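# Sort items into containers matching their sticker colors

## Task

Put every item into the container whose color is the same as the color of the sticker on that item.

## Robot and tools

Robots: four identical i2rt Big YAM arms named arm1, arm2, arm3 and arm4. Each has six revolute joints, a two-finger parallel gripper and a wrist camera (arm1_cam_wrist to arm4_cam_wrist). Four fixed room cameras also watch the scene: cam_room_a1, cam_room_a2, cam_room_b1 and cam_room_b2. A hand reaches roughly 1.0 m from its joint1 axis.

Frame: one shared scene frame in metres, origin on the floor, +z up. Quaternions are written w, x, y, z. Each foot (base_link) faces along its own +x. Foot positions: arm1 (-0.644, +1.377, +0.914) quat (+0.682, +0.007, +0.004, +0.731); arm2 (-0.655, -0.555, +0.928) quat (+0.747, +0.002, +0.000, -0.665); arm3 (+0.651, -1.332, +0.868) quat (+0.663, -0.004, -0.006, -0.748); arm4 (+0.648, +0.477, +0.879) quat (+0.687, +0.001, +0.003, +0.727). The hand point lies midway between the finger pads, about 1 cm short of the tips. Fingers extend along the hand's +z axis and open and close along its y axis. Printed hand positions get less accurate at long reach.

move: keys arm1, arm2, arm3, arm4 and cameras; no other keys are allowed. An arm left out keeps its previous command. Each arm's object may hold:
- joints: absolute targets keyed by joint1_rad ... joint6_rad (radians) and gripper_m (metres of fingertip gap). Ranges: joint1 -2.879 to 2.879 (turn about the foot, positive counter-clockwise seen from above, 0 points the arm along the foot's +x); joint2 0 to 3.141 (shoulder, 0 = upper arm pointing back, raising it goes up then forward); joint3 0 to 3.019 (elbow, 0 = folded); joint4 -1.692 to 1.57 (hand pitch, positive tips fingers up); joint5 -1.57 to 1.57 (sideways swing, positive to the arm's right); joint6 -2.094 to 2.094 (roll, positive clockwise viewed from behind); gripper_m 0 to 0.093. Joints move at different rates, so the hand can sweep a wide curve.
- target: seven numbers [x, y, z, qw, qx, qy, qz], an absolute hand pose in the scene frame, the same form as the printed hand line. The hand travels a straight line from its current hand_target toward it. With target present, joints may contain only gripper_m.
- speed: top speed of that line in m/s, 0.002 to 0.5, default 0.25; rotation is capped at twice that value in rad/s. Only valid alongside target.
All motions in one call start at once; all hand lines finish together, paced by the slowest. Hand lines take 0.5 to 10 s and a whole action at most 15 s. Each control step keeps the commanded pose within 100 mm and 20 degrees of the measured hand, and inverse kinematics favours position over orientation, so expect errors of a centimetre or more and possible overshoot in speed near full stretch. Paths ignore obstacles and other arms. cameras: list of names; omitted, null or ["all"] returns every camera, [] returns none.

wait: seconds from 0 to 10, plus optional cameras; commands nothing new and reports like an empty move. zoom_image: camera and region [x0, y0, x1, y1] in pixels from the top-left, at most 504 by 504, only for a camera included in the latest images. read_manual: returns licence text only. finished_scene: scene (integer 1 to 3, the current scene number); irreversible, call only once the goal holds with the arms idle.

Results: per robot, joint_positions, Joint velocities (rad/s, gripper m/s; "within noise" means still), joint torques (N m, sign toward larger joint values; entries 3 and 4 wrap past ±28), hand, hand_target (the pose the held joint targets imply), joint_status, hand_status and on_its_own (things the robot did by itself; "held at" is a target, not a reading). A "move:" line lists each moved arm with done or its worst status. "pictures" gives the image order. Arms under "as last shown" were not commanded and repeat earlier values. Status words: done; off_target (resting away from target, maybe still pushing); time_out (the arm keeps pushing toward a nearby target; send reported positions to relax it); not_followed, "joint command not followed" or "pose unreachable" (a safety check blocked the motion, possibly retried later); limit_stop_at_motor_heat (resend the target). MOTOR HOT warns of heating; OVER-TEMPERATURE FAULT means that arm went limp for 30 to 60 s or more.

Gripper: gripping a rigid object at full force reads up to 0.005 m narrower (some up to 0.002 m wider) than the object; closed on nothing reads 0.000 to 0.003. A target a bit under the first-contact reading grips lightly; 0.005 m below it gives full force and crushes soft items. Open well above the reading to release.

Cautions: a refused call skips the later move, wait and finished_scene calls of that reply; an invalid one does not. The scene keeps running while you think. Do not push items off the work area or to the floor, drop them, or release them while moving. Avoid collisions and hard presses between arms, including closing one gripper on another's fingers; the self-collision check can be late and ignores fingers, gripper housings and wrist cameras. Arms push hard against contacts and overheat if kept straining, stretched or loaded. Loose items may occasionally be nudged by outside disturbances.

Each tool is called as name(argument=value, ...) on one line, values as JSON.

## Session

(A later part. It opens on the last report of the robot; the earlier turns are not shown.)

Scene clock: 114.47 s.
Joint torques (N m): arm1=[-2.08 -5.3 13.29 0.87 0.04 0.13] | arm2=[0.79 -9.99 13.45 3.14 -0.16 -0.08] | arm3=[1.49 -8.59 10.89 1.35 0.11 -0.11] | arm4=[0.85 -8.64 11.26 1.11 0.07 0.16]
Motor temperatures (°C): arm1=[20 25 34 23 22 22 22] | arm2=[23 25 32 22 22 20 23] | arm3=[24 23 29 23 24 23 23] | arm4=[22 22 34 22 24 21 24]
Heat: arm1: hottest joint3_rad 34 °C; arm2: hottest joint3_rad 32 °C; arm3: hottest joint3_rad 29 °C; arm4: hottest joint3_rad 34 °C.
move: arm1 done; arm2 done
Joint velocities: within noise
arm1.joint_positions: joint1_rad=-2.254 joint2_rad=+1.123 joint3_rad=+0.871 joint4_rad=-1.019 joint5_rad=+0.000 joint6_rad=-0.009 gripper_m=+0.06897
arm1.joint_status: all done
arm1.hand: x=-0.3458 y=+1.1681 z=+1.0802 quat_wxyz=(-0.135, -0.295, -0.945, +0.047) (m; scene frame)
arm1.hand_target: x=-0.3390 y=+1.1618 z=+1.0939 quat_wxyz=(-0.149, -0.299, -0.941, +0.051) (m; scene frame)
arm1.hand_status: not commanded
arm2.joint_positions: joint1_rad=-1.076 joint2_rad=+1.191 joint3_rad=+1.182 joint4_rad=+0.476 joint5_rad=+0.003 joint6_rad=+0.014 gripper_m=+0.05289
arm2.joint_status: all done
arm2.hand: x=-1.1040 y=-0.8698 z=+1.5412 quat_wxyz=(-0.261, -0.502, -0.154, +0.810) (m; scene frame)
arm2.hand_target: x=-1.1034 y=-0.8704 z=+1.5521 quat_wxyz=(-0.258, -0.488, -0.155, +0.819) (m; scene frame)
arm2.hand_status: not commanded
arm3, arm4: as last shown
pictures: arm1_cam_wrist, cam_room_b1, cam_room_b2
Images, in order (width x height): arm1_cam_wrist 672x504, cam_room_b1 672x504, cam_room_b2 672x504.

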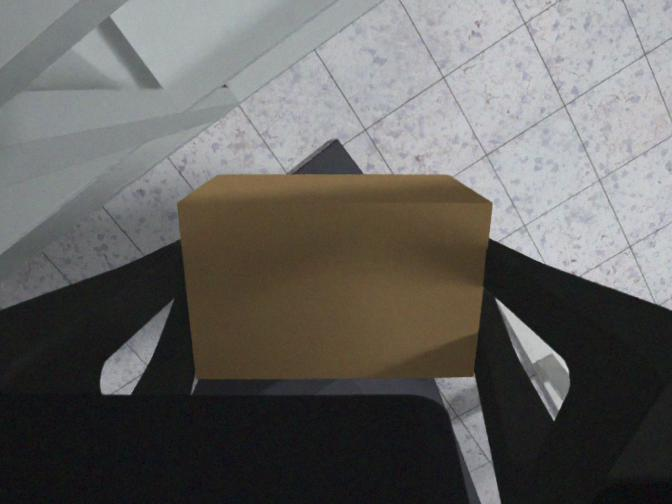

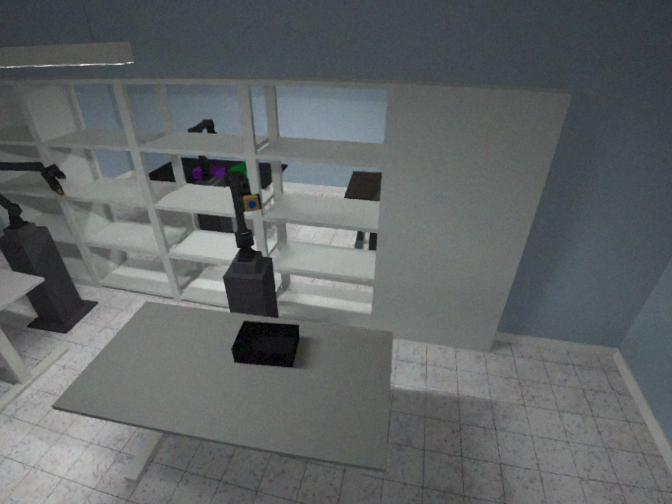

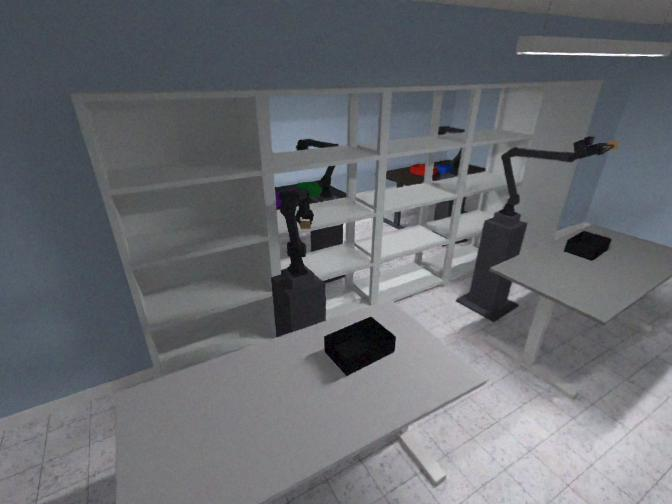

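move(arm1={"target": [-0.02, 0.935, 1.09, 0.1654, 0.2986, 0.9384, -0.0526], "speed": 0.25}, arm2={"joints": {"joint1_rad": 0.913, "joint2_rad": 1.143, "joint3_rad": 0.9, "joint4_rad": -1.0, "joint5_rad": 0, "joint6_rad": 0}}, cameras=[])

move(arm1={"target": [-0.02, 0.935, 1.035, 0.1654, 0.2986, 0.9384, -0.0526], "speed": 0.15}, arm2={"target": [-0.01, -0.945, 1.09, 0.1672, 0.2640, 0.9488, -0.0465], "speed": 0.25}, arm3={"joints": {"joint1_rad": -1.974, "joint2_rad": 0.4, "joint3_rad": 0.9, "joint4_rad": -0.7, "joint5_rad": 0, "joint6_rad": 0}}, arm4={"joints": {"joint1_rad": 0.904, "joint2_rad": 0.4, "joint3_rad": 0.9, "joint4_rad": -0.7, "joint5_rad": 0, "joint6_rad": 0}}, cameras=["arm3_cam_wrist", "arm4_cam_wrist"])

Scene clock: 129.30 s.
Joint torques (N m): arm1=[-2.43 -20.31 17.2 0.5 -0.05 0.09] | arm2=[0.62 -9.52 11.02 0.92 0.07 -0.06] | arm3=[1.49 -8.76 10.88 1.33 0.11 -0.11] | arm4=[0.73 -8.82 11.37 1.07 0.06 0.15]
Motor temperatures (°C): arm1=[20 25 34 23 22 22 22] | arm2=[23 26 32 22 22 20 24] | arm3=[24 23 29 23 24 23 23] | arm4=[22 22 35 22 24 21 24]
Heat: arm1: hottest joint3_rad 34 °C; arm2: hottest joint3_rad 32 °C; arm3: hottest joint3_rad 29 °C; arm4: hottest joint3_rad 35 °C.
move: arm1 off_target; arm2 done
Joint velocities: within noise
arm1.joint_positions: joint1_rad=-2.254 joint2_rad=+2.162 joint3_rad=+2.129 joint4_rad=-1.225 joint5_rad=-0.006 joint6_rad=-0.008 gripper_m=+0.06897
arm1.joint_status: not commanded
arm1.hand: x=-0.0309 y=+0.9470 z=+1.0639 quat_wxyz=(-0.141, -0.294, -0.944, +0.046) (m; scene frame)
arm1.hand_target: x=-0.0215 y=+0.9360 z=+1.0900 quat_wxyz=(-0.166, -0.299, -0.938, +0.053) (m; scene frame)
arm1.hand_status: off_target (0.031 m and 3.0 deg from the pose sent, 0.401 m and 3.7 deg at the start)
arm2.joint_positions: joint1_rad=+0.914 joint2_rad=+1.149 joint3_rad=+0.899 joint4_rad=-0.988 joint5_rad=-0.002 joint6_rad=+0.013 gripper_m=+0.05291
arm2.joint_status: all done
arm2.hand: x=-0.3301 y=-0.7508 z=+1.1051 quat_wxyz=(-0.161, -0.269, -0.949, +0.040) (m; scene frame)
arm2.hand_target: x=-0.3330 y=-0.7500 z=+1.1066 quat_wxyz=(-0.158, -0.264, -0.951, +0.042) (m; scene frame)
arm2.hand_status: not commanded
arm3.joint_positions: joint1_rad=+1.594 joint2_rad=+1.063 joint3_rad=+1.086 joint4_rad=-1.057 joint5_rad=-0.002 joint6_rad=+0.006 gripper_m=+0.09398
arm3.joint_status: not commanded
arm3.hand: x=+1.0533 y=-1.3673 z=+1.1607 quat_wxyz=(-0.266, -0.048, -0.963, +0.018) (m; scene frame)
arm3.hand_target: x=+1.0555 y=-1.3651 z=+1.1733 quat_wxyz=(-0.282, -0.042, -0.958, +0.019) (m; scene frame)
arm3.hand_status: not commanded
arm4.joint_positions: joint1_rad=-1.402 joint2_rad=+1.062 joint3_rad=+1.070 joint4_rad=-1.061 joint5_rad=+0.001 joint6_rad=-0.012 gripper_m=+0.09398
arm4.joint_status: not commanded
arm4.hand: x=+1.0396 y=+0.5673 z=+1.1604 quat_wxyz=(-0.252, +0.115, -0.961, -0.026) (m; scene frame)
arm4.hand_target: x=+1.0457 y=+0.5696 z=+1.1818 quat_wxyz=(-0.277, +0.109, -0.954, -0.030) (m; scene frame)
arm4.hand_status: not commanded
pictures: none
No camera images: "cameras" was empty.

Scene clock: 131.83 s.
Joint torques (N m): arm1=[-2.14 -19.19 11.34 1.36 -0.04 0.12] | arm2=[0.67 -22.48 16.73 0.88 0.15 -0.05] | arm3=[0.62 2.26 9.63 2.4 -0.06 -0.1] | arm4=[1.03 2.73 9.68 1.91 0.13 0.17]
Motor temperatures (°C): arm1=[20 25 34 23 22 22 22] | arm2=[23 26 33 22 22 20 24] | arm3=[24 23 29 23 24 23 23] | arm4=[22 22 35 22 24 21 24]
Heat: arm1: hottest joint3_rad 34 °C; arm2: hottest joint3_rad 33 °C; arm3: hottest joint3_rad 29 °C; arm4: hottest joint3_rad 35 °C.
move: arm1 done; arm2 off_target; arm3 done; arm4 done
Joint velocities: within noise
arm1.joint_positions: joint1_rad=-2.254 joint2_rad=+2.171 joint3_rad=+2.078 joint4_rad=-1.121 joint5_rad=-0.006 joint6_rad=-0.008 gripper_m=+0.06897
arm1.joint_status: not commanded
arm1.hand: x=-0.0219 y=+0.9405 z=+1.0424 quat_wxyz=(-0.163, -0.293, -0.941, +0.053) (m; scene frame)
arm1.hand_target: x=-0.0202 y=+0.9351 z=+1.0352 quat_wxyz=(-0.165, -0.299, -0.938, +0.053) (m; scene frame)
arm1.hand_status: done (0.009 m and 0.8 deg from the pose sent, 0.033 m and 3.0 deg at the start)
arm2.joint_positions: joint1_rad=+0.914 joint2_rad=+2.126 joint3_rad=+2.041 joint4_rad=-1.164 joint5_rad=+0.000 joint6_rad=+0.013 gripper_m=+0.05291
arm2.joint_status: not commanded
arm2.hand: x=-0.0229 y=-0.9353 z=+1.0793 quat_wxyz=(-0.155, -0.269, -0.950, +0.040) (m; scene frame)
arm2.hand_target: x=-0.0110 y=-0.9444 z=+1.0899 quat_wxyz=(-0.168, -0.264, -0.949, +0.047) (m; scene frame)
arm2.hand_status: off_target (0.019 m and 1.6 deg from the pose sent, 0.375 m and 1.2 deg at the start)
arm3.joint_positions: joint1_rad=-1.964 joint2_rad=+0.396 joint3_rad=+0.897 joint4_rad=-0.712 joint5_rad=+0.002 joint6_rad=+0.005 gripper_m=+0.09402
arm3.joint_status: all done
arm3.hand: x=+0.4120 y=-1.1898 z=+1.3366 quat_wxyz=(+0.154, -0.753, +0.204, +0.607) (m; scene frame)
arm3.hand_target: x=+0.4119 y=-1.1868 z=+1.3401 quat_wxyz=(+0.159, -0.749, +0.205, +0.610) (m; scene frame)
arm3.hand_status: not commanded
arm4.joint_positions: joint1_rad=+0.901 joint2_rad=+0.391 joint3_rad=+0.888 joint4_rad=-0.715 joint5_rad=-0.002 joint6_rad=-0.012 gripper_m=+0.09400
arm4.joint_status: all done
arm4.hand: x=+0.4264 y=+0.6366 z=+1.3458 quat_wxyz=(-0.190, +0.744, -0.232, -0.597) (m; scene frame)
arm4.hand_target: x=+0.4245 y=+0.6373 z=+1.3545 quat_wxyz=(-0.188, +0.737, -0.234, -0.605) (m; scene frame)
arm4.hand_status: not commanded
pictures: arm3_cam_wrist, arm4_cam_wrist
Images, in order (width x height): arm3_cam_wrist 672x504, arm4_cam_wrist 672x504.

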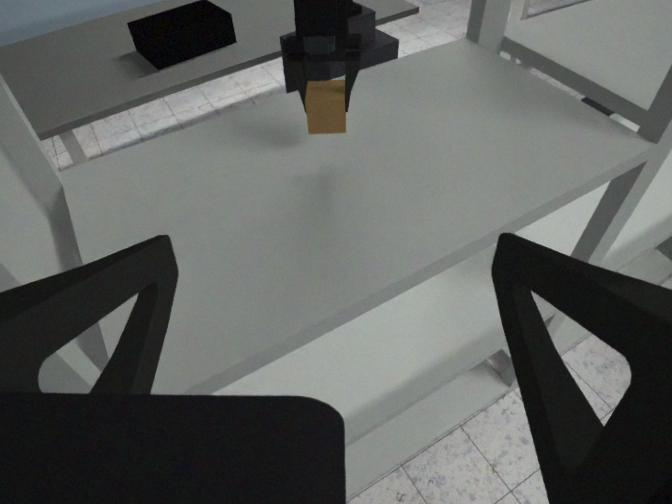

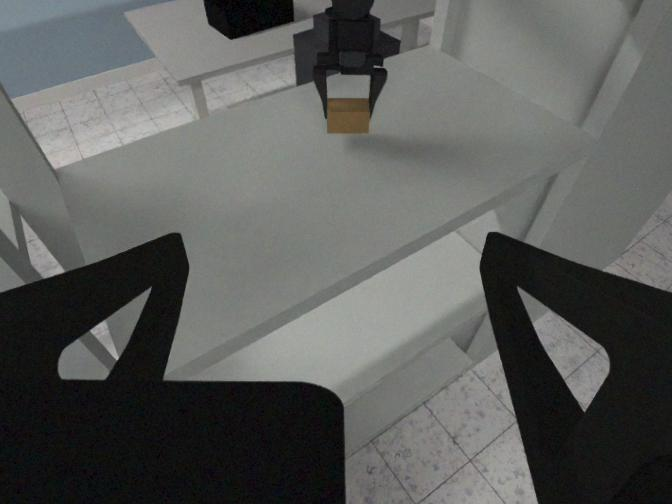

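move(arm1={"target": [-0.02, 0.935, 1.013, 0.1654, 0.2986, 0.9384, -0.0526], "speed": 0.08}, arm2={"target": [-0.01, -0.945, 1.022, 0.1672, 0.2640, 0.9488, -0.0465], "speed": 0.15}, cameras=[])

move(arm1={"target": [-0.02, 0.935, 1.004, 0.1654, 0.2986, 0.9384, -0.0526], "speed": 0.08}, arm2={"target": [-0.01, -0.945, 1.005, 0.1672, 0.2640, 0.9488, -0.0465], "speed": 0.08}, cameras=["arm3_cam_wrist", "arm4_cam_wrist"])

Scene clock: 138.37 s.
Joint torques (N m): arm1=[-3.02 -18.73 11.32 1.58 -0.04 0.15] | arm2=[0.62 -22.83 10.82 2.21 0.13 -0.05] | arm3=[0.5 2.26 9.62 2.37 -0.06 -0.11] | arm4=[1.14 3.31 9.74 1.95 0.1 0.17]
Motor temperatures (°C): arm1=[20 25 34 23 22 22 22] | arm2=[23 26 34 22 22 20 24] | arm3=[24 23 30 23 24 23 23] | arm4=[22 22 36 22 24 21 24]
Heat: arm1: hottest joint3_rad 34 °C; arm2: hottest joint3_rad 34 °C; arm3: hottest joint3_rad 30 °C; arm4: hottest joint3_rad 36 °C.
move: arm1 done; arm2 off_target
Joint velocities: within noise
arm1.joint_positions: joint1_rad=-2.254 joint2_rad=+2.182 joint3_rad=+2.037 joint4_rad=-1.070 joint5_rad=-0.006 joint6_rad=-0.008 gripper_m=+0.06897
arm1.joint_status: not commanded
arm1.hand: x=-0.0219 y=+0.9403 z=+1.0190 quat_wxyz=(-0.162, -0.293, -0.941, +0.052) (m; scene frame)
arm1.hand_target: x=-0.0201 y=+0.9350 z=+1.0132 quat_wxyz=(-0.166, -0.299, -0.938, +0.053) (m; scene frame)
arm1.hand_status: done (0.008 m and 0.8 deg from the pose sent, 0.030 m and 0.8 deg at the start)
arm2.joint_positions: joint1_rad=+0.914 joint2_rad=+2.157 joint3_rad=+1.985 joint4_rad=-1.039 joint5_rad=+0.000 joint6_rad=+0.013 gripper_m=+0.05291
arm2.joint_status: not commanded
arm2.hand: x=-0.0116 y=-0.9419 z=+1.0406 quat_wxyz=(-0.173, -0.269, -0.947, +0.045) (m; scene frame)
arm2.hand_target: x=-0.0105 y=-0.9447 z=+1.0222 quat_wxyz=(-0.167, -0.264, -0.949, +0.046) (m; scene frame)
arm2.hand_status: off_target (0.019 m and 0.9 deg from the pose sent, 0.060 m and 1.6 deg at the start)
arm3, arm4: as last shown
pictures: none
No camera images: "cameras" was empty.

Scene clock: 139.33 s.
Joint torques (N m): arm1=[-2.49 -18.67 10.51 1.61 -0.04 0.15] | arm2=[0.67 -22.24 10.25 2.22 0.12 -0.06] | arm3=[0.67 2.2 9.65 2.37 -0.05 -0.11] | arm4=[0.73 3.43 9.62 1.92 0.15 0.16]
Motor temperatures (°C): arm1=[20 25 34 23 22 22 22] | arm2=[23 26 34 22 22 20 24] | arm3=[24 23 30 23 24 23 23] | arm4=[22 22 37 22 24 21 24]
Heat: arm1: hottest joint3_rad 34 °C; arm2: hottest joint3_rad 34 °C; arm3: hottest joint3_rad 30 °C; arm4: hottest joint3_rad 37 °C.
move: arm1 off_target; arm2 off_target
Joint velocities: within noise
arm1.joint_positions: joint1_rad=-2.254 joint2_rad=+2.182 joint3_rad=+2.032 joint4_rad=-1.051 joint5_rad=-0.006 joint6_rad=-0.008 gripper_m=+0.06897
arm1.joint_status: not commanded
arm1.hand: x=-0.0195 y=+0.9387 z=+1.0181 quat_wxyz=(-0.168, -0.293, -0.940, +0.054) (m; scene frame)
arm1.hand_target: x=-0.0203 y=+0.9352 z=+1.0042 quat_wxyz=(-0.165, -0.299, -0.938, +0.053) (m; scene frame)
arm1.hand_status: off_target (0.015 m and 0.8 deg from the pose sent, 0.016 m and 0.8 deg at the start)
arm2.joint_positions: joint1_rad=+0.914 joint2_rad=+2.158 joint3_rad=+1.963 joint4_rad=-1.002 joint5_rad=+0.000 joint6_rad=+0.013 gripper_m=+0.05291
arm2.joint_status: not commanded
arm2.hand: x=-0.0097 y=-0.9430 z=+1.0334 quat_wxyz=(-0.180, -0.268, -0.945, +0.047) (m; scene frame)
arm2.hand_target: x=-0.0110 y=-0.9444 z=+1.0053 quat_wxyz=(-0.167, -0.264, -0.949, +0.046) (m; scene frame)
arm2.hand_status: off_target (0.029 m and 1.6 deg from the pose sent, 0.036 m and 0.9 deg at the start)
arm3, arm4: as last shown
pictures: arm3_cam_wrist, arm4_cam_wrist
Images, in order (width x height): arm3_cam_wrist 672x504, arm4_cam_wrist 672x504.

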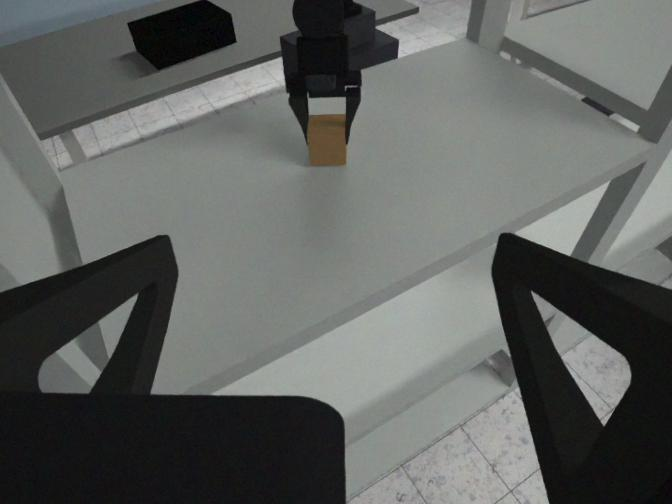

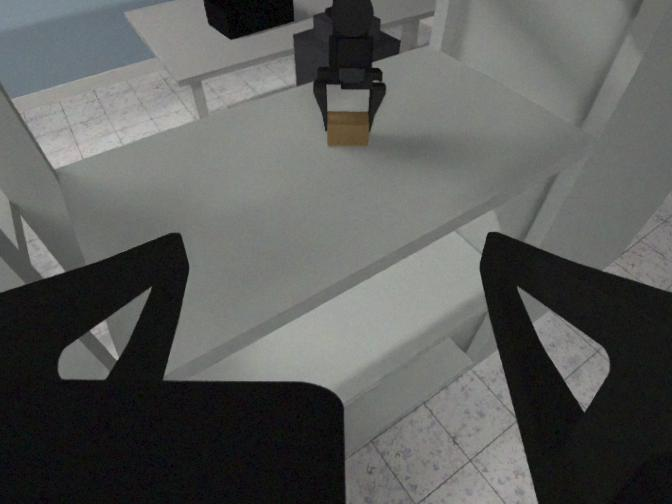

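move(arm1={"target": [-0.02, 0.935, 1.012, 0.1654, 0.2986, 0.9384, -0.0526], "speed": 0.05, "joints": {"gripper_m": 0.088}}, arm2={"target": [-0.01, -0.945, 0.995, 0.1672, 0.2640, 0.9488, -0.0465], "speed": 0.08}, cameras=["arm1_cam_wrist"])

move(arm1={"target": [-0.05, 0.956, 1.10, 0.1654, 0.2986, 0.9384, -0.0526], "speed": 0.2}, arm2={"target": [-0.01, -0.945, 1.005, 0.1672, 0.2640, 0.9488, -0.0465], "speed": 0.05, "joints": {"gripper_m": 0.08}}, cameras=["arm1_cam_wrist", "arm2_cam_wrist"])

Scene clock: 145.30 s.
Joint torques (N m): arm1=[-2.43 -19.14 12.04 0.94 -0.04 0.1] | arm2=[0.67 -21.66 9.61 2.36 0.11 -0.06] | arm3=[0.62 2.26 9.62 2.36 -0.05 -0.1] | arm4=[0.97 2.84 9.65 1.99 0.14 0.14]
Motor temperatures (°C): arm1=[20 25 34 23 21 21 22] | arm2=[23 27 34 22 22 20 24] | arm3=[24 23 30 23 24 23 23] | arm4=[22 22 37 22 24 21 24]
Heat: arm1: hottest joint3_rad 34 °C; arm2: hottest joint3_rad 34 °C; arm3: hottest joint3_rad 30 °C; arm4: hottest joint3_rad 37 °C.
move: arm1 done; arm2 off_target
Joint velocities: within noise
arm1.joint_positions: joint1_rad=-2.254 joint2_rad=+2.182 joint3_rad=+2.028 joint4_rad=-1.050 joint5_rad=-0.006 joint6_rad=-0.007 gripper_m=+0.08797
arm1.joint_status: all done
arm1.hand: x=-0.0204 y=+0.9393 z=+1.0163 quat_wxyz=(-0.167, -0.293, -0.940, +0.054) (m; scene frame)
arm1.hand_target: x=-0.0202 y=+0.9351 z=+1.0120 quat_wxyz=(-0.165, -0.299, -0.938, +0.053) (m; scene frame)
arm1.hand_status: done (0.006 m and 0.7 deg from the pose sent, 0.007 m and 0.8 deg at the start)
arm2.joint_positions: joint1_rad=+0.914 joint2_rad=+2.158 joint3_rad=+1.956 joint4_rad=-0.981 joint5_rad=+0.001 joint6_rad=+0.012 gripper_m=+0.05291
arm2.joint_status: not commanded
arm2.hand: x=-0.0078 y=-0.9443 z=+1.0317 quat_wxyz=(-0.186, -0.268, -0.944, +0.049) (m; scene frame)
arm2.hand_target: x=-0.0114 y=-0.9442 z=+0.9956 quat_wxyz=(-0.167, -0.264, -0.949, +0.046) (m; scene frame)
arm2.hand_status: off_target (0.037 m and 2.3 deg from the pose sent, 0.039 m and 1.6 deg at the start)
arm3, arm4: as last shown
pictures: arm1_cam_wrist
Images, in order (width x height): arm1_cam_wrist 672x504.

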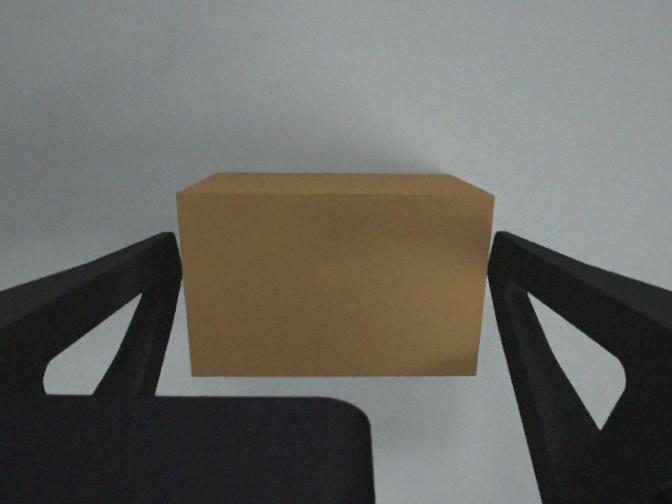

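Scene clock: 146.53 s.
Joint torques (N m): arm1=[-2.67 -18.84 12.26 0.59 -0.03 0.09] | arm2=[0.67 -22.12 11.41 1.31 0.11 -0.06] | arm3=[0.44 2.2 9.66 2.37 -0.06 -0.11] | arm4=[0.91 3.19 9.83 2.09 0.13 0.16]
Motor temperatures (°C): arm1=[20 25 34 23 21 21 22] | arm2=[23 27 33 22 22 20 24] | arm3=[24 23 30 23 24 23 23] | arm4=[22 22 37 22 24 21 24]
Heat: arm1: hottest joint3_rad 34 °C; arm2: hottest joint3_rad 33 °C; arm3: hottest joint3_rad 30 °C; arm4: hottest joint3_rad 37 °C.
move: arm1 done; arm2 off_target
Joint velocities: within noise
arm1.joint_positions: joint1_rad=-2.254 joint2_rad=+2.048 joint3_rad=+2.009 joint4_rad=-1.173 joint5_rad=-0.006 joint6_rad=-0.007 gripper_m=+0.08797
arm1.joint_status: not commanded
arm1.hand: x=-0.0487 y=+0.9600 z=+1.0946 quat_wxyz=(-0.163, -0.293, -0.941, +0.053) (m; scene frame)
arm1.hand_target: x=-0.0500 y=+0.9560 z=+1.0999 quat_wxyz=(-0.166, -0.299, -0.938, +0.053) (m; scene frame)
arm1.hand_status: done (0.007 m and 0.7 deg from the pose sent, 0.090 m and 0.7 deg at the start)
arm2.joint_positions: joint1_rad=+0.914 joint2_rad=+2.158 joint3_rad=+1.950 joint4_rad=-0.978 joint5_rad=+0.001 joint6_rad=+0.012 gripper_m=+0.07993
arm2.joint_status: all done
arm2.hand: x=-0.0085 y=-0.9438 z=+1.0295 quat_wxyz=(-0.185, -0.268, -0.944, +0.049) (m; scene frame)
arm2.hand_target: x=-0.0106 y=-0.9447 z=+1.0053 quat_wxyz=(-0.167, -0.264, -0.949, +0.046) (m; scene frame)
arm2.hand_status: off_target (0.025 m and 2.2 deg from the pose sent, 0.027 m and 2.3 deg at the start)
arm3, arm4: as last shown
pictures: arm1_cam_wrist, arm2_cam_wrist
Images, in order (width x height): arm1_cam_wrist 672x504, arm2_cam_wrist 672x504.

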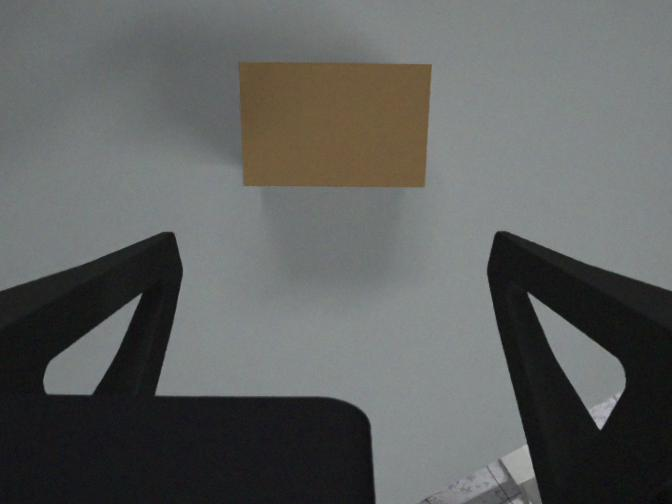

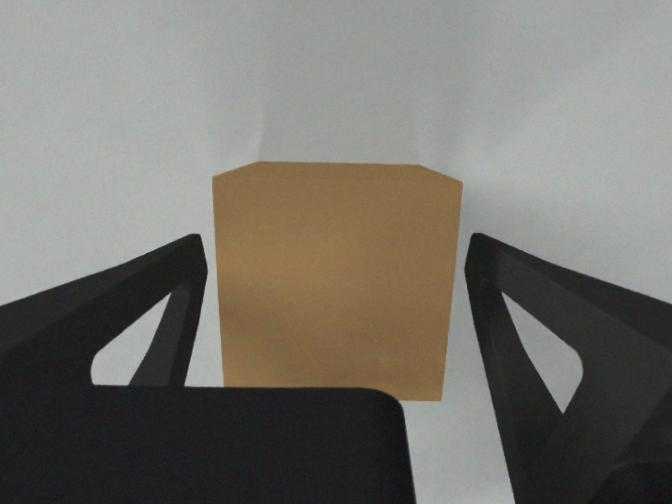

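move(arm1={"target": [-0.36, 1.176, 1.13, 0.1654, 0.2986, 0.9384, -0.0526], "speed": 0.35}, arm2={"target": [-0.04, -0.927, 1.10, 0.1672, 0.2640, 0.9488, -0.0465], "speed": 0.2}, arm3={"joints": {"joint1_rad": -1.974, "joint2_rad": 0.78, "joint3_rad": 0.82, "joint4_rad": -1.03, "joint5_rad": 0, "joint6_rad": 0}}, arm4={"joints": {"joint1_rad": 0.904, "joint2_rad": 0.78, "joint3_rad": 0.82, "joint4_rad": -1.03, "joint5_rad": 0, "joint6_rad": 0}}, cameras=[])

move(arm2={"target": [-0.35, -0.74, 1.13, 0.1672, 0.2640, 0.9488, -0.0465], "speed": 0.35}, arm4={"target": [0.028, 0.906, 1.12, 0.0822, -0.9176, 0.2867, 0.2631], "speed": 0.3}, cameras=["arm3_cam_wrist", "arm4_cam_wrist"])

move(arm3={"target": [0.043, -0.972, 1.125, 0.0750, -0.9250, 0.2618, 0.2652], "speed": 0.3}, cameras=["arm3_cam_wrist", "arm4_cam_wrist"])

Scene clock: 162.40 s.
Joint torques (N m): arm1=[-2.43 -2.61 11.67 0.7 -0.04 0.06] | arm2=[0.67 -24.76 11.44 0.88 0.13 -0.06] | arm3=[0.62 -4.31 10.06 0.77 -0.04 -0.12] | arm4=[1.2 -4.07 10.1 0.47 0.15 0.15]
Motor temperatures (°C): arm1=[20 25 34 23 21 21 22] | arm2=[23 28 33 22 22 20 23] | arm3=[24 23 30 23 24 23 23] | arm4=[22 22 38 22 24 21 24]
Heat: arm1: hottest joint3_rad 34 °C; arm2: hottest joint3_rad 33 °C; arm3: hottest joint3_rad 30 °C; arm4: hottest joint3_rad 38 °C.
move: arm1 done; arm2 done; arm3 done; arm4 done
Joint velocities: within noise
arm1.joint_positions: joint1_rad=-2.254 joint2_rad=+0.998 joint3_rad=+0.908 joint4_rad=-1.104 joint5_rad=-0.008 joint6_rad=-0.007 gripper_m=+0.08797
arm1.joint_status: not commanded
arm1.hand: x=-0.3582 y=+1.1788 z=+1.1317 quat_wxyz=(-0.172, -0.293, -0.939, +0.055) (m; scene frame)
arm1.hand_target: x=-0.3601 y=+1.1760 z=+1.1300 quat_wxyz=(-0.165, -0.299, -0.938, +0.053) (m; scene frame)
arm1.hand_status: done (0.004 m and 1.0 deg from the pose sent, 0.380 m and 0.7 deg at the start)
arm2.joint_positions: joint1_rad=+0.914 joint2_rad=+2.052 joint3_rad=+1.950 joint4_rad=-1.119 joint5_rad=+0.001 joint6_rad=+0.012 gripper_m=+0.07993
arm2.joint_status: not commanded
arm2.hand: x=-0.0367 y=-0.9272 z=+1.0934 quat_wxyz=(-0.169, -0.269, -0.947, +0.044) (m; scene frame)
arm2.hand_target: x=-0.0399 y=-0.9271 z=+1.0999 quat_wxyz=(-0.167, -0.264, -0.949, +0.046) (m; scene frame)
arm2.hand_status: done (0.007 m and 0.7 deg from the pose sent, 0.079 m and 2.2 deg at the start)
arm3.joint_positions: joint1_rad=-1.964 joint2_rad=+0.789 joint3_rad=+0.816 joint4_rad=-1.022 joint5_rad=+0.002 joint6_rad=+0.005 gripper_m=+0.09402
arm3.joint_status: all done
arm3.hand: x=+0.3733 y=-1.1709 z=+1.1165 quat_wxyz=(+0.066, -0.927, +0.248, +0.273) (m; scene frame)
arm3.hand_target: x=+0.3764 y=-1.1691 z=+1.1200 quat_wxyz=(+0.068, -0.926, +0.250, +0.274) (m; scene frame)
arm3.hand_status: not commanded
arm4.joint_positions: joint1_rad=+0.901 joint2_rad=+0.790 joint3_rad=+0.808 joint4_rad=-1.018 joint5_rad=-0.002 joint6_rad=-0.012 gripper_m=+0.09400
arm4.joint_status: all done
arm4.hand: x=+0.3890 y=+0.6614 z=+1.1269 quat_wxyz=(-0.084, +0.916, -0.285, -0.270) (m; scene frame)
arm4.hand_target: x=+0.3896 y=+0.6602 z=+1.1346 quat_wxyz=(-0.084, +0.913, -0.289, -0.275) (m; scene frame)
arm4.hand_status: not commanded
pictures: none
No camera images: "cameras" was empty.

Scene clock: 164.73 s.
Joint torques (N m): arm1=[-2.9 -2.49 11.64 0.57 -0.04 0.06] | arm2=[0.79 -7.18 10.29 0.99 0.16 -0.03] | arm3=[0.67 -4.37 10.07 0.79 -0.05 -0.1] | arm4=[1.14 -22.18 13.12 0.34 0.16 0.15]
Motor temperatures (°C): arm1=[20 25 34 23 21 21 22] | arm2=[23 28 33 22 22 20 23] | arm3=[24 23 30 23 24 23 23] | arm4=[22 22 39 22 24 21 24]
Heat: arm1: hottest joint3_rad 34 °C; arm2: hottest joint3_rad 33 °C; arm3: hottest joint3_rad 30 °C; arm4: hottest joint3_rad 39 °C.
move: arm2 done; arm4 off_target
Joint velocities: within noise
arm1, arm3: as last shown
arm2.joint_positions: joint1_rad=+0.914 joint2_rad=+1.054 joint3_rad=+0.910 joint4_rad=-1.050 joint5_rad=+0.001 joint6_rad=+0.012 gripper_m=+0.07993
arm2.joint_status: not commanded
arm2.hand: x=-0.3449 y=-0.7427 z=+1.1384 quat_wxyz=(-0.182, -0.268, -0.945, +0.048) (m; scene frame)
arm2.hand_target: x=-0.3499 y=-0.7400 z=+1.1302 quat_wxyz=(-0.167, -0.264, -0.949, +0.046) (m; scene frame)
arm2.hand_status: done (0.010 m and 1.8 deg from the pose sent, 0.367 m and 0.7 deg at the start)
arm4.joint_positions: joint1_rad=+0.906 joint2_rad=+1.982 joint3_rad=+1.947 joint4_rad=-1.005 joint5_rad=+0.003 joint6_rad=-0.011 gripper_m=+0.09400
arm4.joint_status: not commanded
arm4.hand: x=+0.0410 y=+0.9031 z=+1.1055 quat_wxyz=(-0.079, +0.922, -0.285, -0.251) (m; scene frame)
arm4.hand_target: x=+0.0287 y=+0.9053 z=+1.1200 quat_wxyz=(-0.082, +0.917, -0.286, -0.264) (m; scene frame)
arm4.hand_status: off_target (0.020 m and 1.5 deg from the pose sent, 0.436 m and 0.8 deg at the start)
pictures: arm3_cam_wrist, arm4_cam_wrist
Images, in order (width x height): arm3_cam_wrist 672x504, arm4_cam_wrist 672x504.

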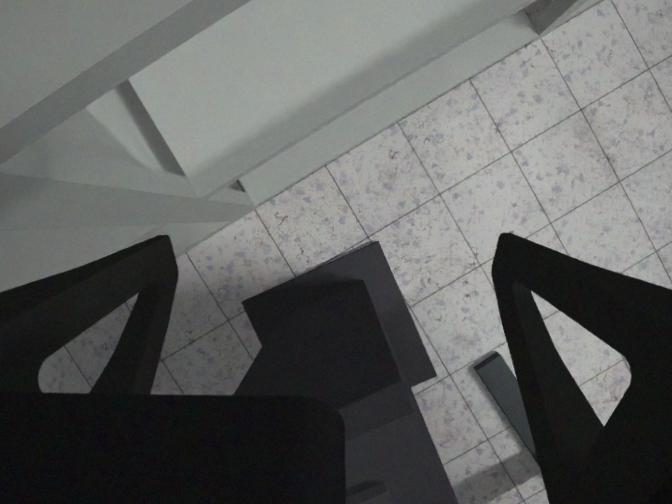

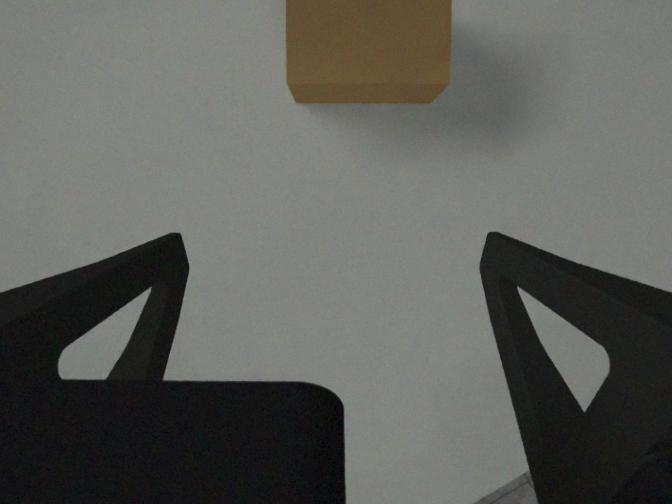

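Scene clock: 166.80 s.
Joint torques (N m): arm1=[-2.9 -2.26 11.56 0.61 -0.04 0.02] | arm2=[0.73 -7.3 10.32 1.03 0.15 -0.03] | arm3=[0.85 -20.89 14.37 0.68 0.14 0.04] | arm4=[1.55 -22.59 13.11 0.38 0.2 0.16]
Motor temperatures (°C): arm1=[20 25 34 23 21 21 22] | arm2=[23 28 33 22 22 20 23] | arm3=[24 23 31 23 24 23 23] | arm4=[22 22 39 22 24 21 24]
Heat: arm1: hottest joint3_rad 34 °C; arm2: hottest joint3_rad 33 °C; arm3: hottest joint3_rad 31 °C; arm4: hottest joint3_rad 39 °C.
move: arm3 off_target
Joint velocities: within noise
arm1, arm2, arm4: as last shown
arm3.joint_positions: joint1_rad=-1.964 joint2_rad=+1.838 joint3_rad=+1.769 joint4_rad=-0.978 joint5_rad=+0.022 joint6_rad=+0.010 gripper_m=+0.09402
arm3.joint_status: not commanded
arm3.hand: x=+0.0507 y=-0.9851 z=+1.1008 quat_wxyz=(+0.068, -0.933, +0.254, +0.246) (m; scene frame)
arm3.hand_target: x=+0.0442 y=-0.9727 z=+1.1250 quat_wxyz=(+0.075, -0.925, +0.262, +0.266) (m; scene frame)
arm3.hand_status: off_target (0.029 m and 2.7 deg from the pose sent, 0.386 m and 2.1 deg at the start)
arm4.hand: x=+0.0411 y=+0.9031 z=+1.1055 quat_wxyz=(-0.079, +0.922, -0.285, -0.251) (m; scene frame)
arm4.hand_target: x=+0.0287 y=+0.9052 z=+1.1200 quat_wxyz=(-0.082, +0.917, -0.286, -0.264) (m; scene frame)
pictures: arm3_cam_wrist, arm4_cam_wrist
Images, in order (width x height): arm3_cam_wrist 672x504, arm4_cam_wrist 672x504.

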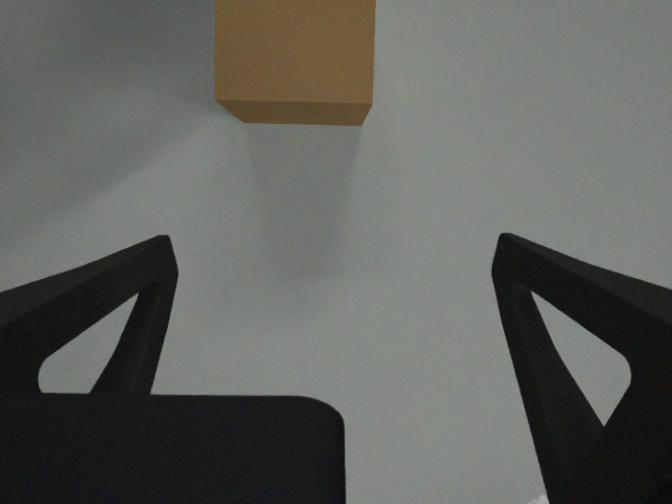

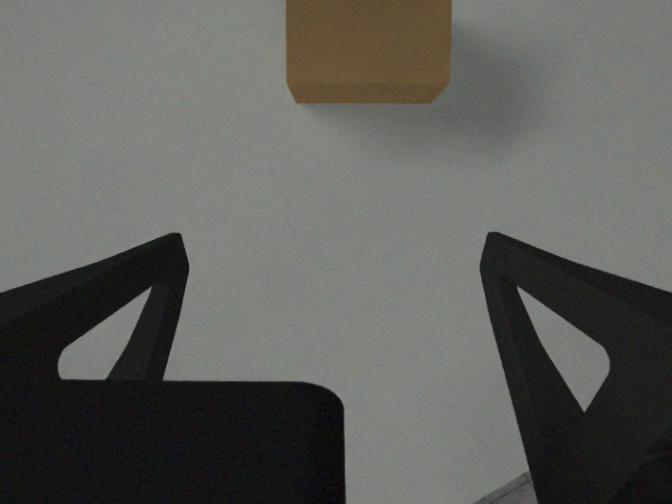

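move(arm3={"target": [-0.039, -0.952, 1.058, 0.0750, -0.9250, 0.2618, 0.2652], "speed": 0.15}, arm4={"target": [-0.030, 0.973, 1.005, 0.0822, -0.9176, 0.2867, 0.2631], "speed": 0.15}, cameras=["arm3_cam_wrist", "arm4_cam_wrist"])

Scene clock: 182.70 s.
Joint torques (N m): arm1=[-2.9 -2.78 11.45 0.87 -0.06 0.05] | arm2=[0.85 -7.3 10.28 1.01 0.15 -0.04] | arm3=[2.32 -23.71 14.34 1.35 0.14 0.02] | arm4=[0.32 -25 12.59 1.02 -0.03 -0.08]
Motor temperatures (°C): arm1=[20 25 35 23 21 21 22] | arm2=[23 27 34 22 22 20 23] | arm3=[24 24 32 23 24 23 23] | arm4=[22 24 42 22 24 21 24]
Heat: arm1: hottest joint3_rad 35 °C; arm2: hottest joint3_rad 34 °C; arm3: hottest joint3_rad 32 °C; arm4: hottest joint3_rad 42 °C.
move: arm3 off_target; arm4 off_target
Joint velocities: within noise
arm1, arm2: as last shown
arm3.joint_positions: joint1_rad=-1.953 joint2_rad=+2.081 joint3_rad=+1.990 joint4_rad=-0.963 joint5_rad=+0.039 joint6_rad=+0.038 gripper_m=+0.09402
arm3.joint_status: not commanded
arm3.hand: x=-0.0186 y=-0.9528 z=+1.0405 quat_wxyz=(+0.071, -0.931, +0.265, +0.242) (m; scene frame)
arm3.hand_target: x=-0.0376 y=-0.9531 z=+1.0583 quat_wxyz=(+0.075, -0.925, +0.262, +0.266) (m; scene frame)
arm3.hand_status: off_target (0.027 m and 2.8 deg from the pose sent, 0.105 m and 2.7 deg at the start)
arm4.joint_positions: joint1_rad=+0.892 joint2_rad=+2.272 joint3_rad=+2.184 joint4_rad=-0.939 joint5_rad=-0.006 joint6_rad=-0.015 gripper_m=+0.09400
arm4.joint_status: not commanded
arm4.hand: x=-0.0227 y=+0.9588 z=+1.0129 quat_wxyz=(-0.079, +0.919, -0.288, -0.258) (m; scene frame)
arm4.hand_target: x=-0.0290 y=+0.9723 z=+1.0051 quat_wxyz=(-0.082, +0.917, -0.287, -0.264) (m; scene frame)
arm4.hand_status: off_target (0.018 m and 0.7 deg from the pose sent, 0.142 m and 1.5 deg at the start)
pictures: arm3_cam_wrist, arm4_cam_wrist
Images, in order (width x height): arm3_cam_wrist 672x504, arm4_cam_wrist 672x504.

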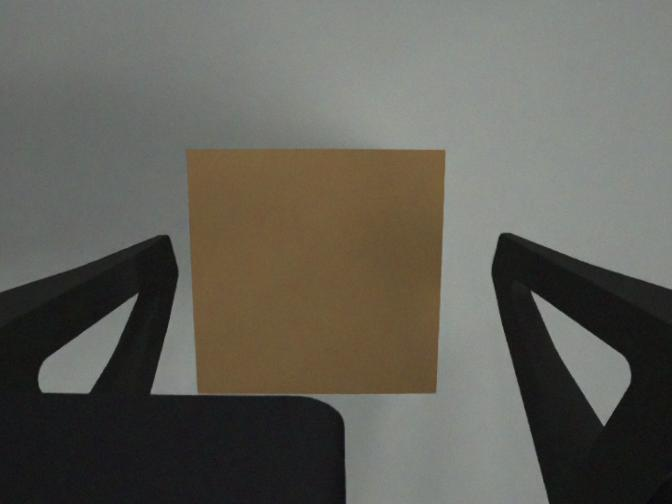

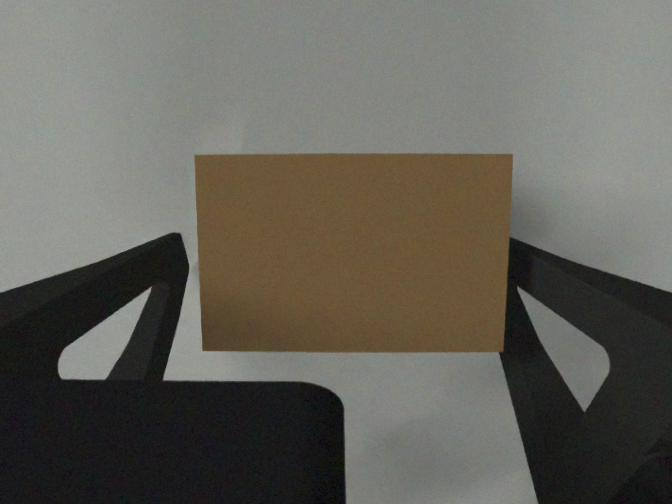

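move(arm3={"joints": {"gripper_m": 0.044}}, arm4={"joints": {"gripper_m": 0.061}}, cameras=["arm3_cam_wrist", "arm4_cam_wrist"])

move(arm3={"target": [0.015, -0.967, 1.12, 0.0750, -0.9250, 0.2618, 0.2652], "speed": 0.2}, arm4={"target": [0.015, 0.935, 1.10, 0.0822, -0.9176, 0.2867, 0.2631], "speed": 0.2}, cameras=[])

move(arm3={"target": [0.373, -1.168, 1.14, 0.0750, -0.9250, 0.2618, 0.2652], "speed": 0.35}, arm4={"target": [0.39, 0.66, 1.14, 0.0822, -0.9176, 0.2867, 0.2631], "speed": 0.35}, cameras=["arm3_cam_wrist", "arm4_cam_wrist"])

Scene clock: 192.93 s.
Joint torques (N m): arm1=[-2.96 -3.55 11.63 0.64 -0.07 0.04] | arm2=[0.91 -7.24 10.29 1.01 0.16 -0.03] | arm3=[2.26 -23.53 14.34 1.36 0.1 0.02] | arm4=[0.09 -24.35 12.62 1.03 -0.04 -0.08]
Motor temperatures (°C): arm1=[20 25 35 23 21 21 22] | arm2=[23 26 34 22 22 20 23] | arm3=[24 24 32 23 24 23 23] | arm4=[22 26 44 22 24 21 24]
Heat: arm1: hottest joint3_rad 35 °C; arm2: hottest joint3_rad 34 °C; arm3: hottest joint3_rad 32 °C; arm4: hottest joint3_rad 44 °C.
move: arm3 off_target; arm4 off_target
Joint velocities: within noise
arm1, arm2: as last shown
arm3.joint_positions: joint1_rad=-1.953 joint2_rad=+2.081 joint3_rad=+1.990 joint4_rad=-0.963 joint5_rad=+0.040 joint6_rad=+0.039 gripper_m=+0.05315
arm3.joint_status: gripper_m off_target (ended at +0.05317, target +0.04400)
arm3.hand: x=-0.0185 y=-0.9527 z=+1.0405 quat_wxyz=(+0.071, -0.931, +0.265, +0.242) (m; scene frame)
arm3.hand_target: x=-0.0375 y=-0.9529 z=+1.0583 quat_wxyz=(+0.075, -0.925, +0.262, +0.266) (m; scene frame)
arm3.hand_status: not commanded
arm4.joint_positions: joint1_rad=+0.890 joint2_rad=+2.272 joint3_rad=+2.184 joint4_rad=-0.939 joint5_rad=-0.006 joint6_rad=-0.015 gripper_m=+0.06920
arm4.joint_status: gripper_m off_target (ended at +0.06923, target +0.06100)
arm4.hand: x=-0.0216 y=+0.9603 z=+1.0126 quat_wxyz=(-0.079, +0.919, -0.289, -0.258) (m; scene frame)
arm4.hand_target: x=-0.0290 y=+0.9723 z=+1.0050 quat_wxyz=(-0.082, +0.917, -0.287, -0.264) (m; scene frame)
arm4.hand_status: not commanded
pictures: arm3_cam_wrist, arm4_cam_wrist
Images, in order (width x height): arm3_cam_wrist 672x504, arm4_cam_wrist 672x504.

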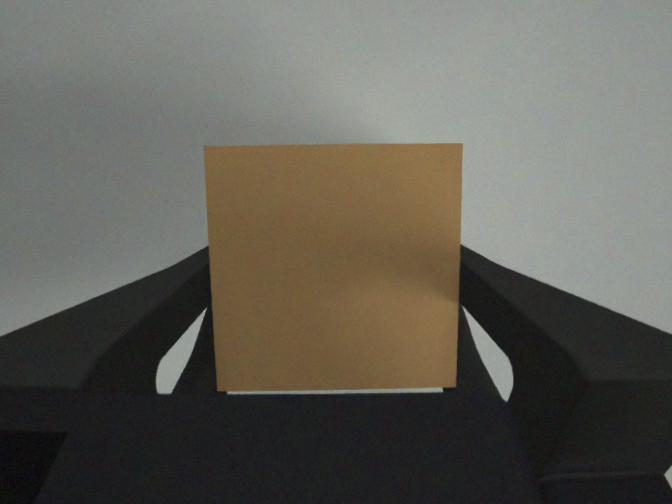

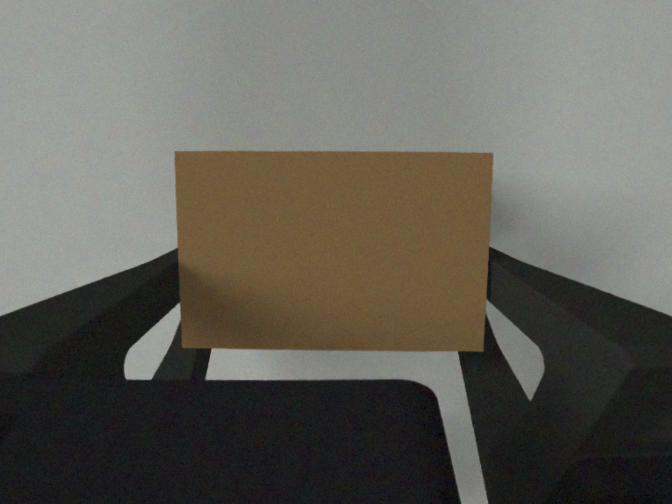

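Scene clock: 194.30 s.
Joint torques (N m): arm1=[-2.61 -1.9 11.59 0.72 -0.06 0.04] | arm2=[0.85 -7.24 10.3 0.98 0.16 -0.03] | arm3=[1.08 -22.95 9.44 0.87 -0.06 -0.12] | arm4=[0.79 -25 9.47 0.69 0.11 0.02]
Motor temperatures (°C): arm1=[20 25 35 23 21 21 22] | arm2=[23 26 34 22 22 20 23] | arm3=[24 24 32 23 24 23 23] | arm4=[22 26 43 22 24 21 25]
Heat: arm1: hottest joint3_rad 35 °C; arm2: hottest joint3_rad 34 °C; arm3: hottest joint3_rad 32 °C; arm4: hottest joint3_rad 43 °C.
move: arm3 done; arm4 done
Joint velocities: within noise
arm1, arm2: as last shown
arm3.joint_positions: joint1_rad=-1.953 joint2_rad=+1.925 joint3_rad=+1.939 joint4_rad=-1.010 joint5_rad=+0.035 joint6_rad=+0.038 gripper_m=+0.05314
arm3.joint_status: not commanded
arm3.hand: x=+0.0119 y=-0.9694 z=+1.1231 quat_wxyz=(+0.075, -0.923, +0.263, +0.270) (m; scene frame)
arm3.hand_target: x=+0.0150 y=-0.9670 z=+1.1201 quat_wxyz=(+0.075, -0.925, +0.262, +0.265) (m; scene frame)
arm3.hand_status: done (0.005 m and 0.6 deg from the pose sent, 0.087 m and 2.8 deg at the start)
arm4.joint_positions: joint1_rad=+0.890 joint2_rad=+2.088 joint3_rad=+2.097 joint4_rad=-1.013 joint5_rad=-0.006 joint6_rad=-0.015 gripper_m=+0.06920
arm4.joint_status: not commanded
arm4.hand: x=+0.0141 y=+0.9352 z=+1.1027 quat_wxyz=(-0.083, +0.916, -0.288, -0.268) (m; scene frame)
arm4.hand_target: x=+0.0150 y=+0.9350 z=+1.1000 quat_wxyz=(-0.082, +0.917, -0.287, -0.263) (m; scene frame)
arm4.hand_status: done (0.003 m and 0.7 deg from the pose sent, 0.098 m and 0.8 deg at the start)
pictures: none
No camera images: "cameras" was empty.

Scene clock: 196.43 s.
Joint torques (N m): arm1=[-2.61 -1.79 11.58 0.84 -0.06 0.03] | arm2=[0.85 -7.24 10.29 0.98 0.15 -0.03] | arm3=[1.38 -3.19 9.47 0.88 0.09 -0.06] | arm4=[1.32 -2.61 9.48 0.49 0.16 0.12]
Motor temperatures (°C): arm1=[20 25 35 23 21 21 22] | arm2=[23 26 34 22 22 20 23] | arm3=[24 24 32 23 24 23 23] | arm4=[22 26 43 22 24 21 25]
Heat: arm1: hottest joint3_rad 35 °C; arm2: hottest joint3_rad 34 °C; arm3: hottest joint3_rad 32 °C; arm4: hottest joint3_rad 43 °C.
move: arm3 done; arm4 done
Joint velocities: within noise
arm1, arm2: as last shown
arm3.joint_positions: joint1_rad=-1.953 joint2_rad=+0.798 joint3_rad=+0.892 joint4_rad=-1.084 joint5_rad=+0.035 joint6_rad=+0.038 gripper_m=+0.05314
arm3.joint_status: not commanded
arm3.hand: x=+0.3724 y=-1.1674 z=+1.1443 quat_wxyz=(+0.076, -0.923, +0.263, +0.272) (m; scene frame)
arm3.hand_target: x=+0.3730 y=-1.1680 z=+1.1400 quat_wxyz=(+0.075, -0.925, +0.262, +0.265) (m; scene frame)
arm3.hand_status: done (0.004 m and 0.8 deg from the pose sent, 0.412 m and 0.6 deg at the start)
arm4.joint_positions: joint1_rad=+0.898 joint2_rad=+0.787 joint3_rad=+0.846 joint4_rad=-1.058 joint5_rad=-0.001 joint6_rad=-0.015 gripper_m=+0.06920
arm4.joint_status: not commanded
arm4.hand: x=+0.3908 y=+0.6617 z=+1.1420 quat_wxyz=(-0.085, +0.916, -0.285, -0.270) (m; scene frame)
arm4.hand_target: x=+0.3900 y=+0.6600 z=+1.1401 quat_wxyz=(-0.082, +0.918, -0.287, -0.263) (m; scene frame)
arm4.hand_status: done (0.003 m and 0.9 deg from the pose sent, 0.467 m and 0.7 deg at the start)
pictures: arm3_cam_wrist, arm4_cam_wrist
Images, in order (width x height): arm3_cam_wrist 672x504, arm4_cam_wrist 672x504.

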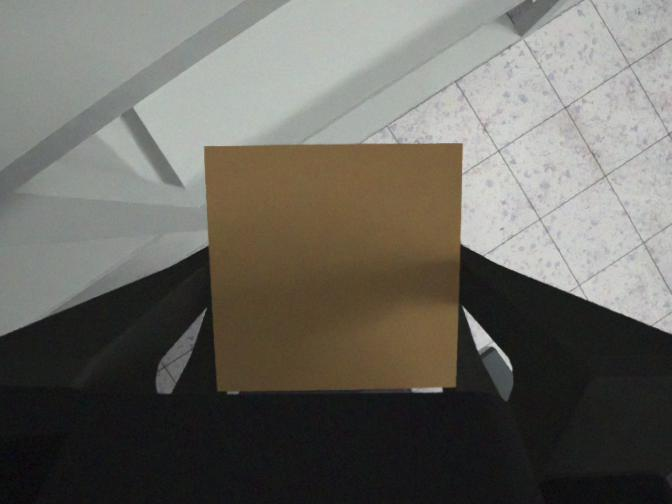

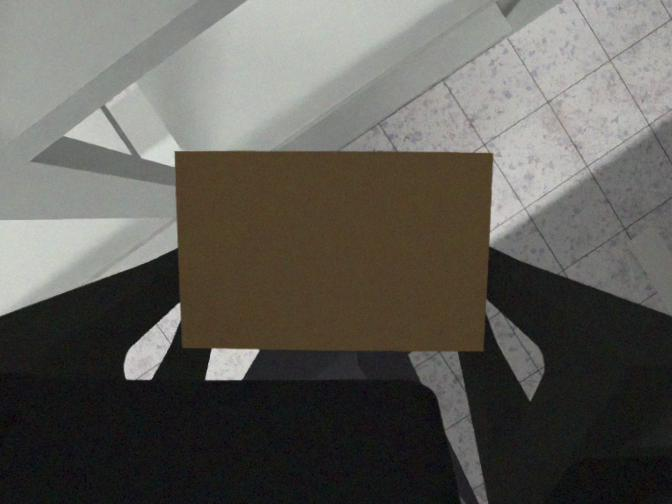

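move(arm3={"joints": {"joint1_rad": 0.98, "joint2_rad": 1.1, "joint3_rad": 1.12, "joint4_rad": -1.07, "joint5_rad": 0, "joint6_rad": 0}}, arm4={"joints": {"joint1_rad": -1.122, "joint2_rad": 1.05, "joint3_rad": 1.08, "joint4_rad": -1.08, "joint5_rad": 0, "joint6_rad": 0}}, cameras=["arm3_cam_wrist", "arm4_cam_wrist"])

move(arm4={"target": [1.088, 0.718, 0.92, 0.2506, -0.2410, 0.9354, 0.0646], "speed": 0.25}, cameras=["arm3_cam_wrist", "arm4_cam_wrist"])

Scene clock: 227.30 s.
Joint torques (N m): arm1=[-2.9 -3.08 11.36 0.62 -0.04 0.06] | arm2=[0.73 -7.3 10.3 1.01 0.15 -0.03] | arm3=[1.38 -9.05 11.59 0.72 0.1 -0.12] | arm4=[0.67 -7.59 12.42 0.61 0.05 0.15]
Motor temperatures (°C): arm1=[20 24 36 23 21 21 21] | arm2=[23 25 34 22 22 20 23] | arm3=[24 24 32 23 25 23 24] | arm4=[22 24 38 22 24 21 26]
Heat: arm1: hottest joint3_rad 36 °C; arm2: hottest joint3_rad 34 °C; arm3: hottest joint3_rad 32 °C; arm4: hottest joint3_rad 38 °C.
move: arm3 done; arm4 done
Joint velocities: within noise
arm1, arm2: as last shown
arm3.joint_positions: joint1_rad=+0.976 joint2_rad=+1.109 joint3_rad=+1.098 joint4_rad=-1.064 joint5_rad=-0.002 joint6_rad=+0.007 gripper_m=+0.05318
arm3.joint_status: all done
arm3.hand: x=+0.9621 y=-1.5987 z=+1.1507 quat_wxyz=(-0.233, -0.341, -0.906, +0.090) (m; scene frame)
arm3.hand_target: x=+0.9645 y=-1.5988 z=+1.1649 quat_wxyz=(-0.244, -0.335, -0.905, +0.096) (m; scene frame)
arm3.hand_status: not commanded
arm4.joint_positions: joint1_rad=-1.124 joint2_rad=+1.053 joint3_rad=+1.034 joint4_rad=-1.076 joint5_rad=+0.001 joint6_rad=-0.011 gripper_m=+0.06921
arm4.joint_status: all done
arm4.hand: x=+0.9891 y=+0.6649 z=+1.1442 quat_wxyz=(-0.226, +0.248, -0.940, -0.056) (m; scene frame)
arm4.hand_target: x=+0.9964 y=+0.6698 z=+1.1677 quat_wxyz=(-0.247, +0.242, -0.936, -0.063) (m; scene frame)
arm4.hand_status: not commanded
pictures: arm3_cam_wrist, arm4_cam_wrist
Images, in order (width x height): arm3_cam_wrist 672x504, arm4_cam_wrist 672x504.

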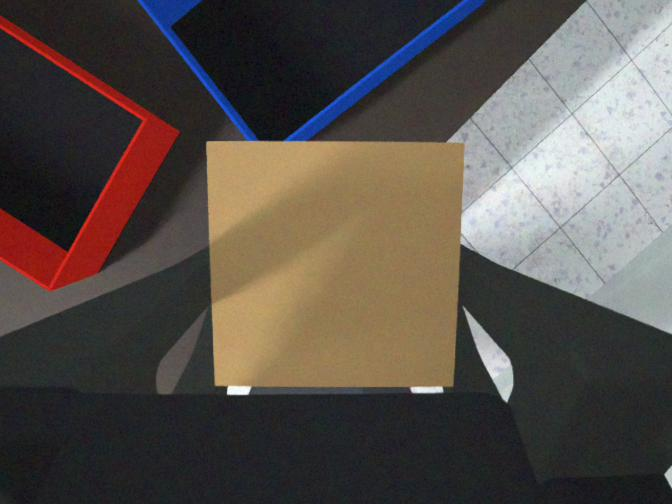

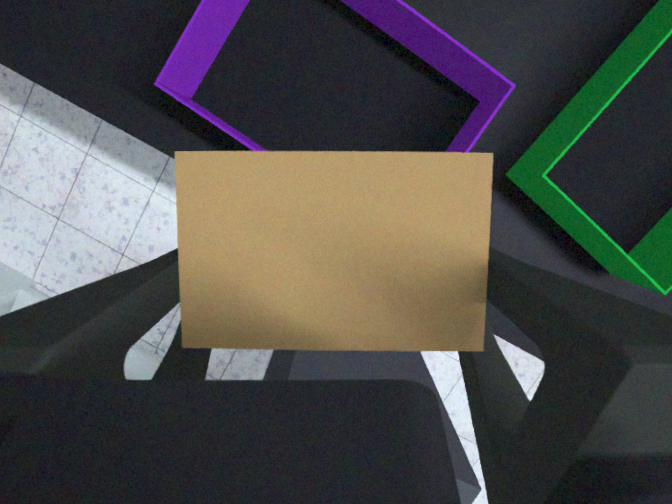

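Scene clock: 229.07 s.
Joint torques (N m): arm1=[-2.61 -2.43 11.44 0.73 -0.05 0.03] | arm2=[0.79 -7.24 10.3 1.01 0.15 -0.04] | arm3=[1.44 -9.17 11.58 0.73 0.1 -0.11] | arm4=[0.73 -14.15 7.34 1.47 -0.04 0.14]
Motor temperatures (°C): arm1=[20 24 36 23 21 21 21] | arm2=[23 25 34 22 22 20 23] | arm3=[24 24 32 23 25 23 24] | arm4=[22 24 38 22 24 21 26]
Heat: arm1: hottest joint3_rad 36 °C; arm2: hottest joint3_rad 34 °C; arm3: hottest joint3_rad 32 °C; arm4: hottest joint3_rad 38 °C.
move: arm4 done
Joint velocities: within noise
arm1.joint_positions: joint1_rad=-2.254 joint2_rad=+0.998 joint3_rad=+0.908 joint4_rad=-1.104 joint5_rad=-0.008 joint6_rad=-0.007 gripper_m=+0.08797
arm1.joint_status: not commanded
arm1.hand: x=-0.3582 y=+1.1788 z=+1.1317 quat_wxyz=(-0.172, -0.293, -0.939, +0.055) (m; scene frame)
arm1.hand_target: x=-0.3601 y=+1.1760 z=+1.1300 quat_wxyz=(-0.165, -0.299, -0.938, +0.053) (m; scene frame)
arm1.hand_status: not commanded
arm2, arm3: as last shown
arm4.joint_positions: joint1_rad=-1.124 joint2_rad=+1.576 joint3_rad=+0.844 joint4_rad=-0.337 joint5_rad=+0.001 joint6_rad=-0.011 gripper_m=+0.06921
arm4.joint_status: not commanded
arm4.hand: x=+1.0810 y=+0.7154 z=+0.9140 quat_wxyz=(-0.238, +0.247, -0.937, -0.059) (m; scene frame)
arm4.hand_target: x=+1.0879 y=+0.7179 z=+0.9200 quat_wxyz=(-0.250, +0.241, -0.935, -0.064) (m; scene frame)
arm4.hand_status: done (0.010 m and 1.7 deg from the pose sent, 0.251 m and 3.1 deg at the start)
pictures: arm3_cam_wrist, arm4_cam_wrist
Images, in order (width x height): arm3_cam_wrist 672x504, arm4_cam_wrist 672x504.

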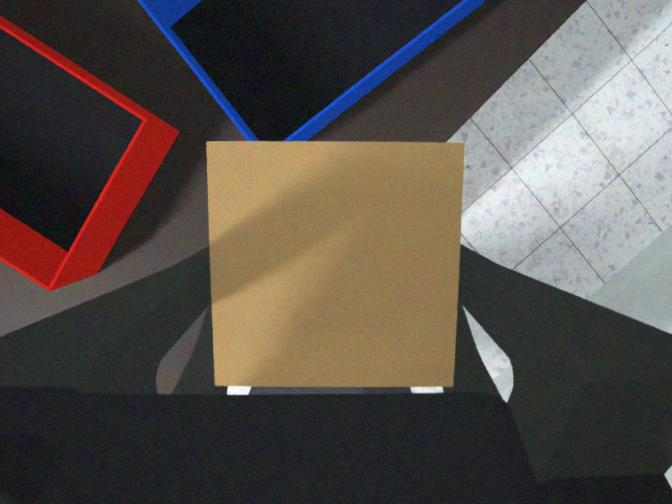

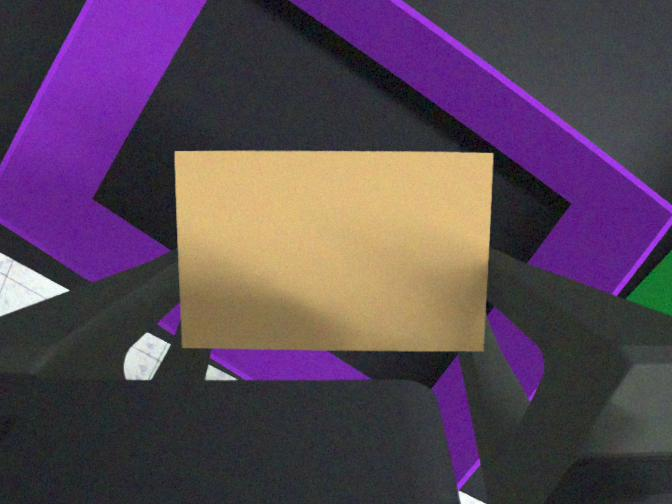

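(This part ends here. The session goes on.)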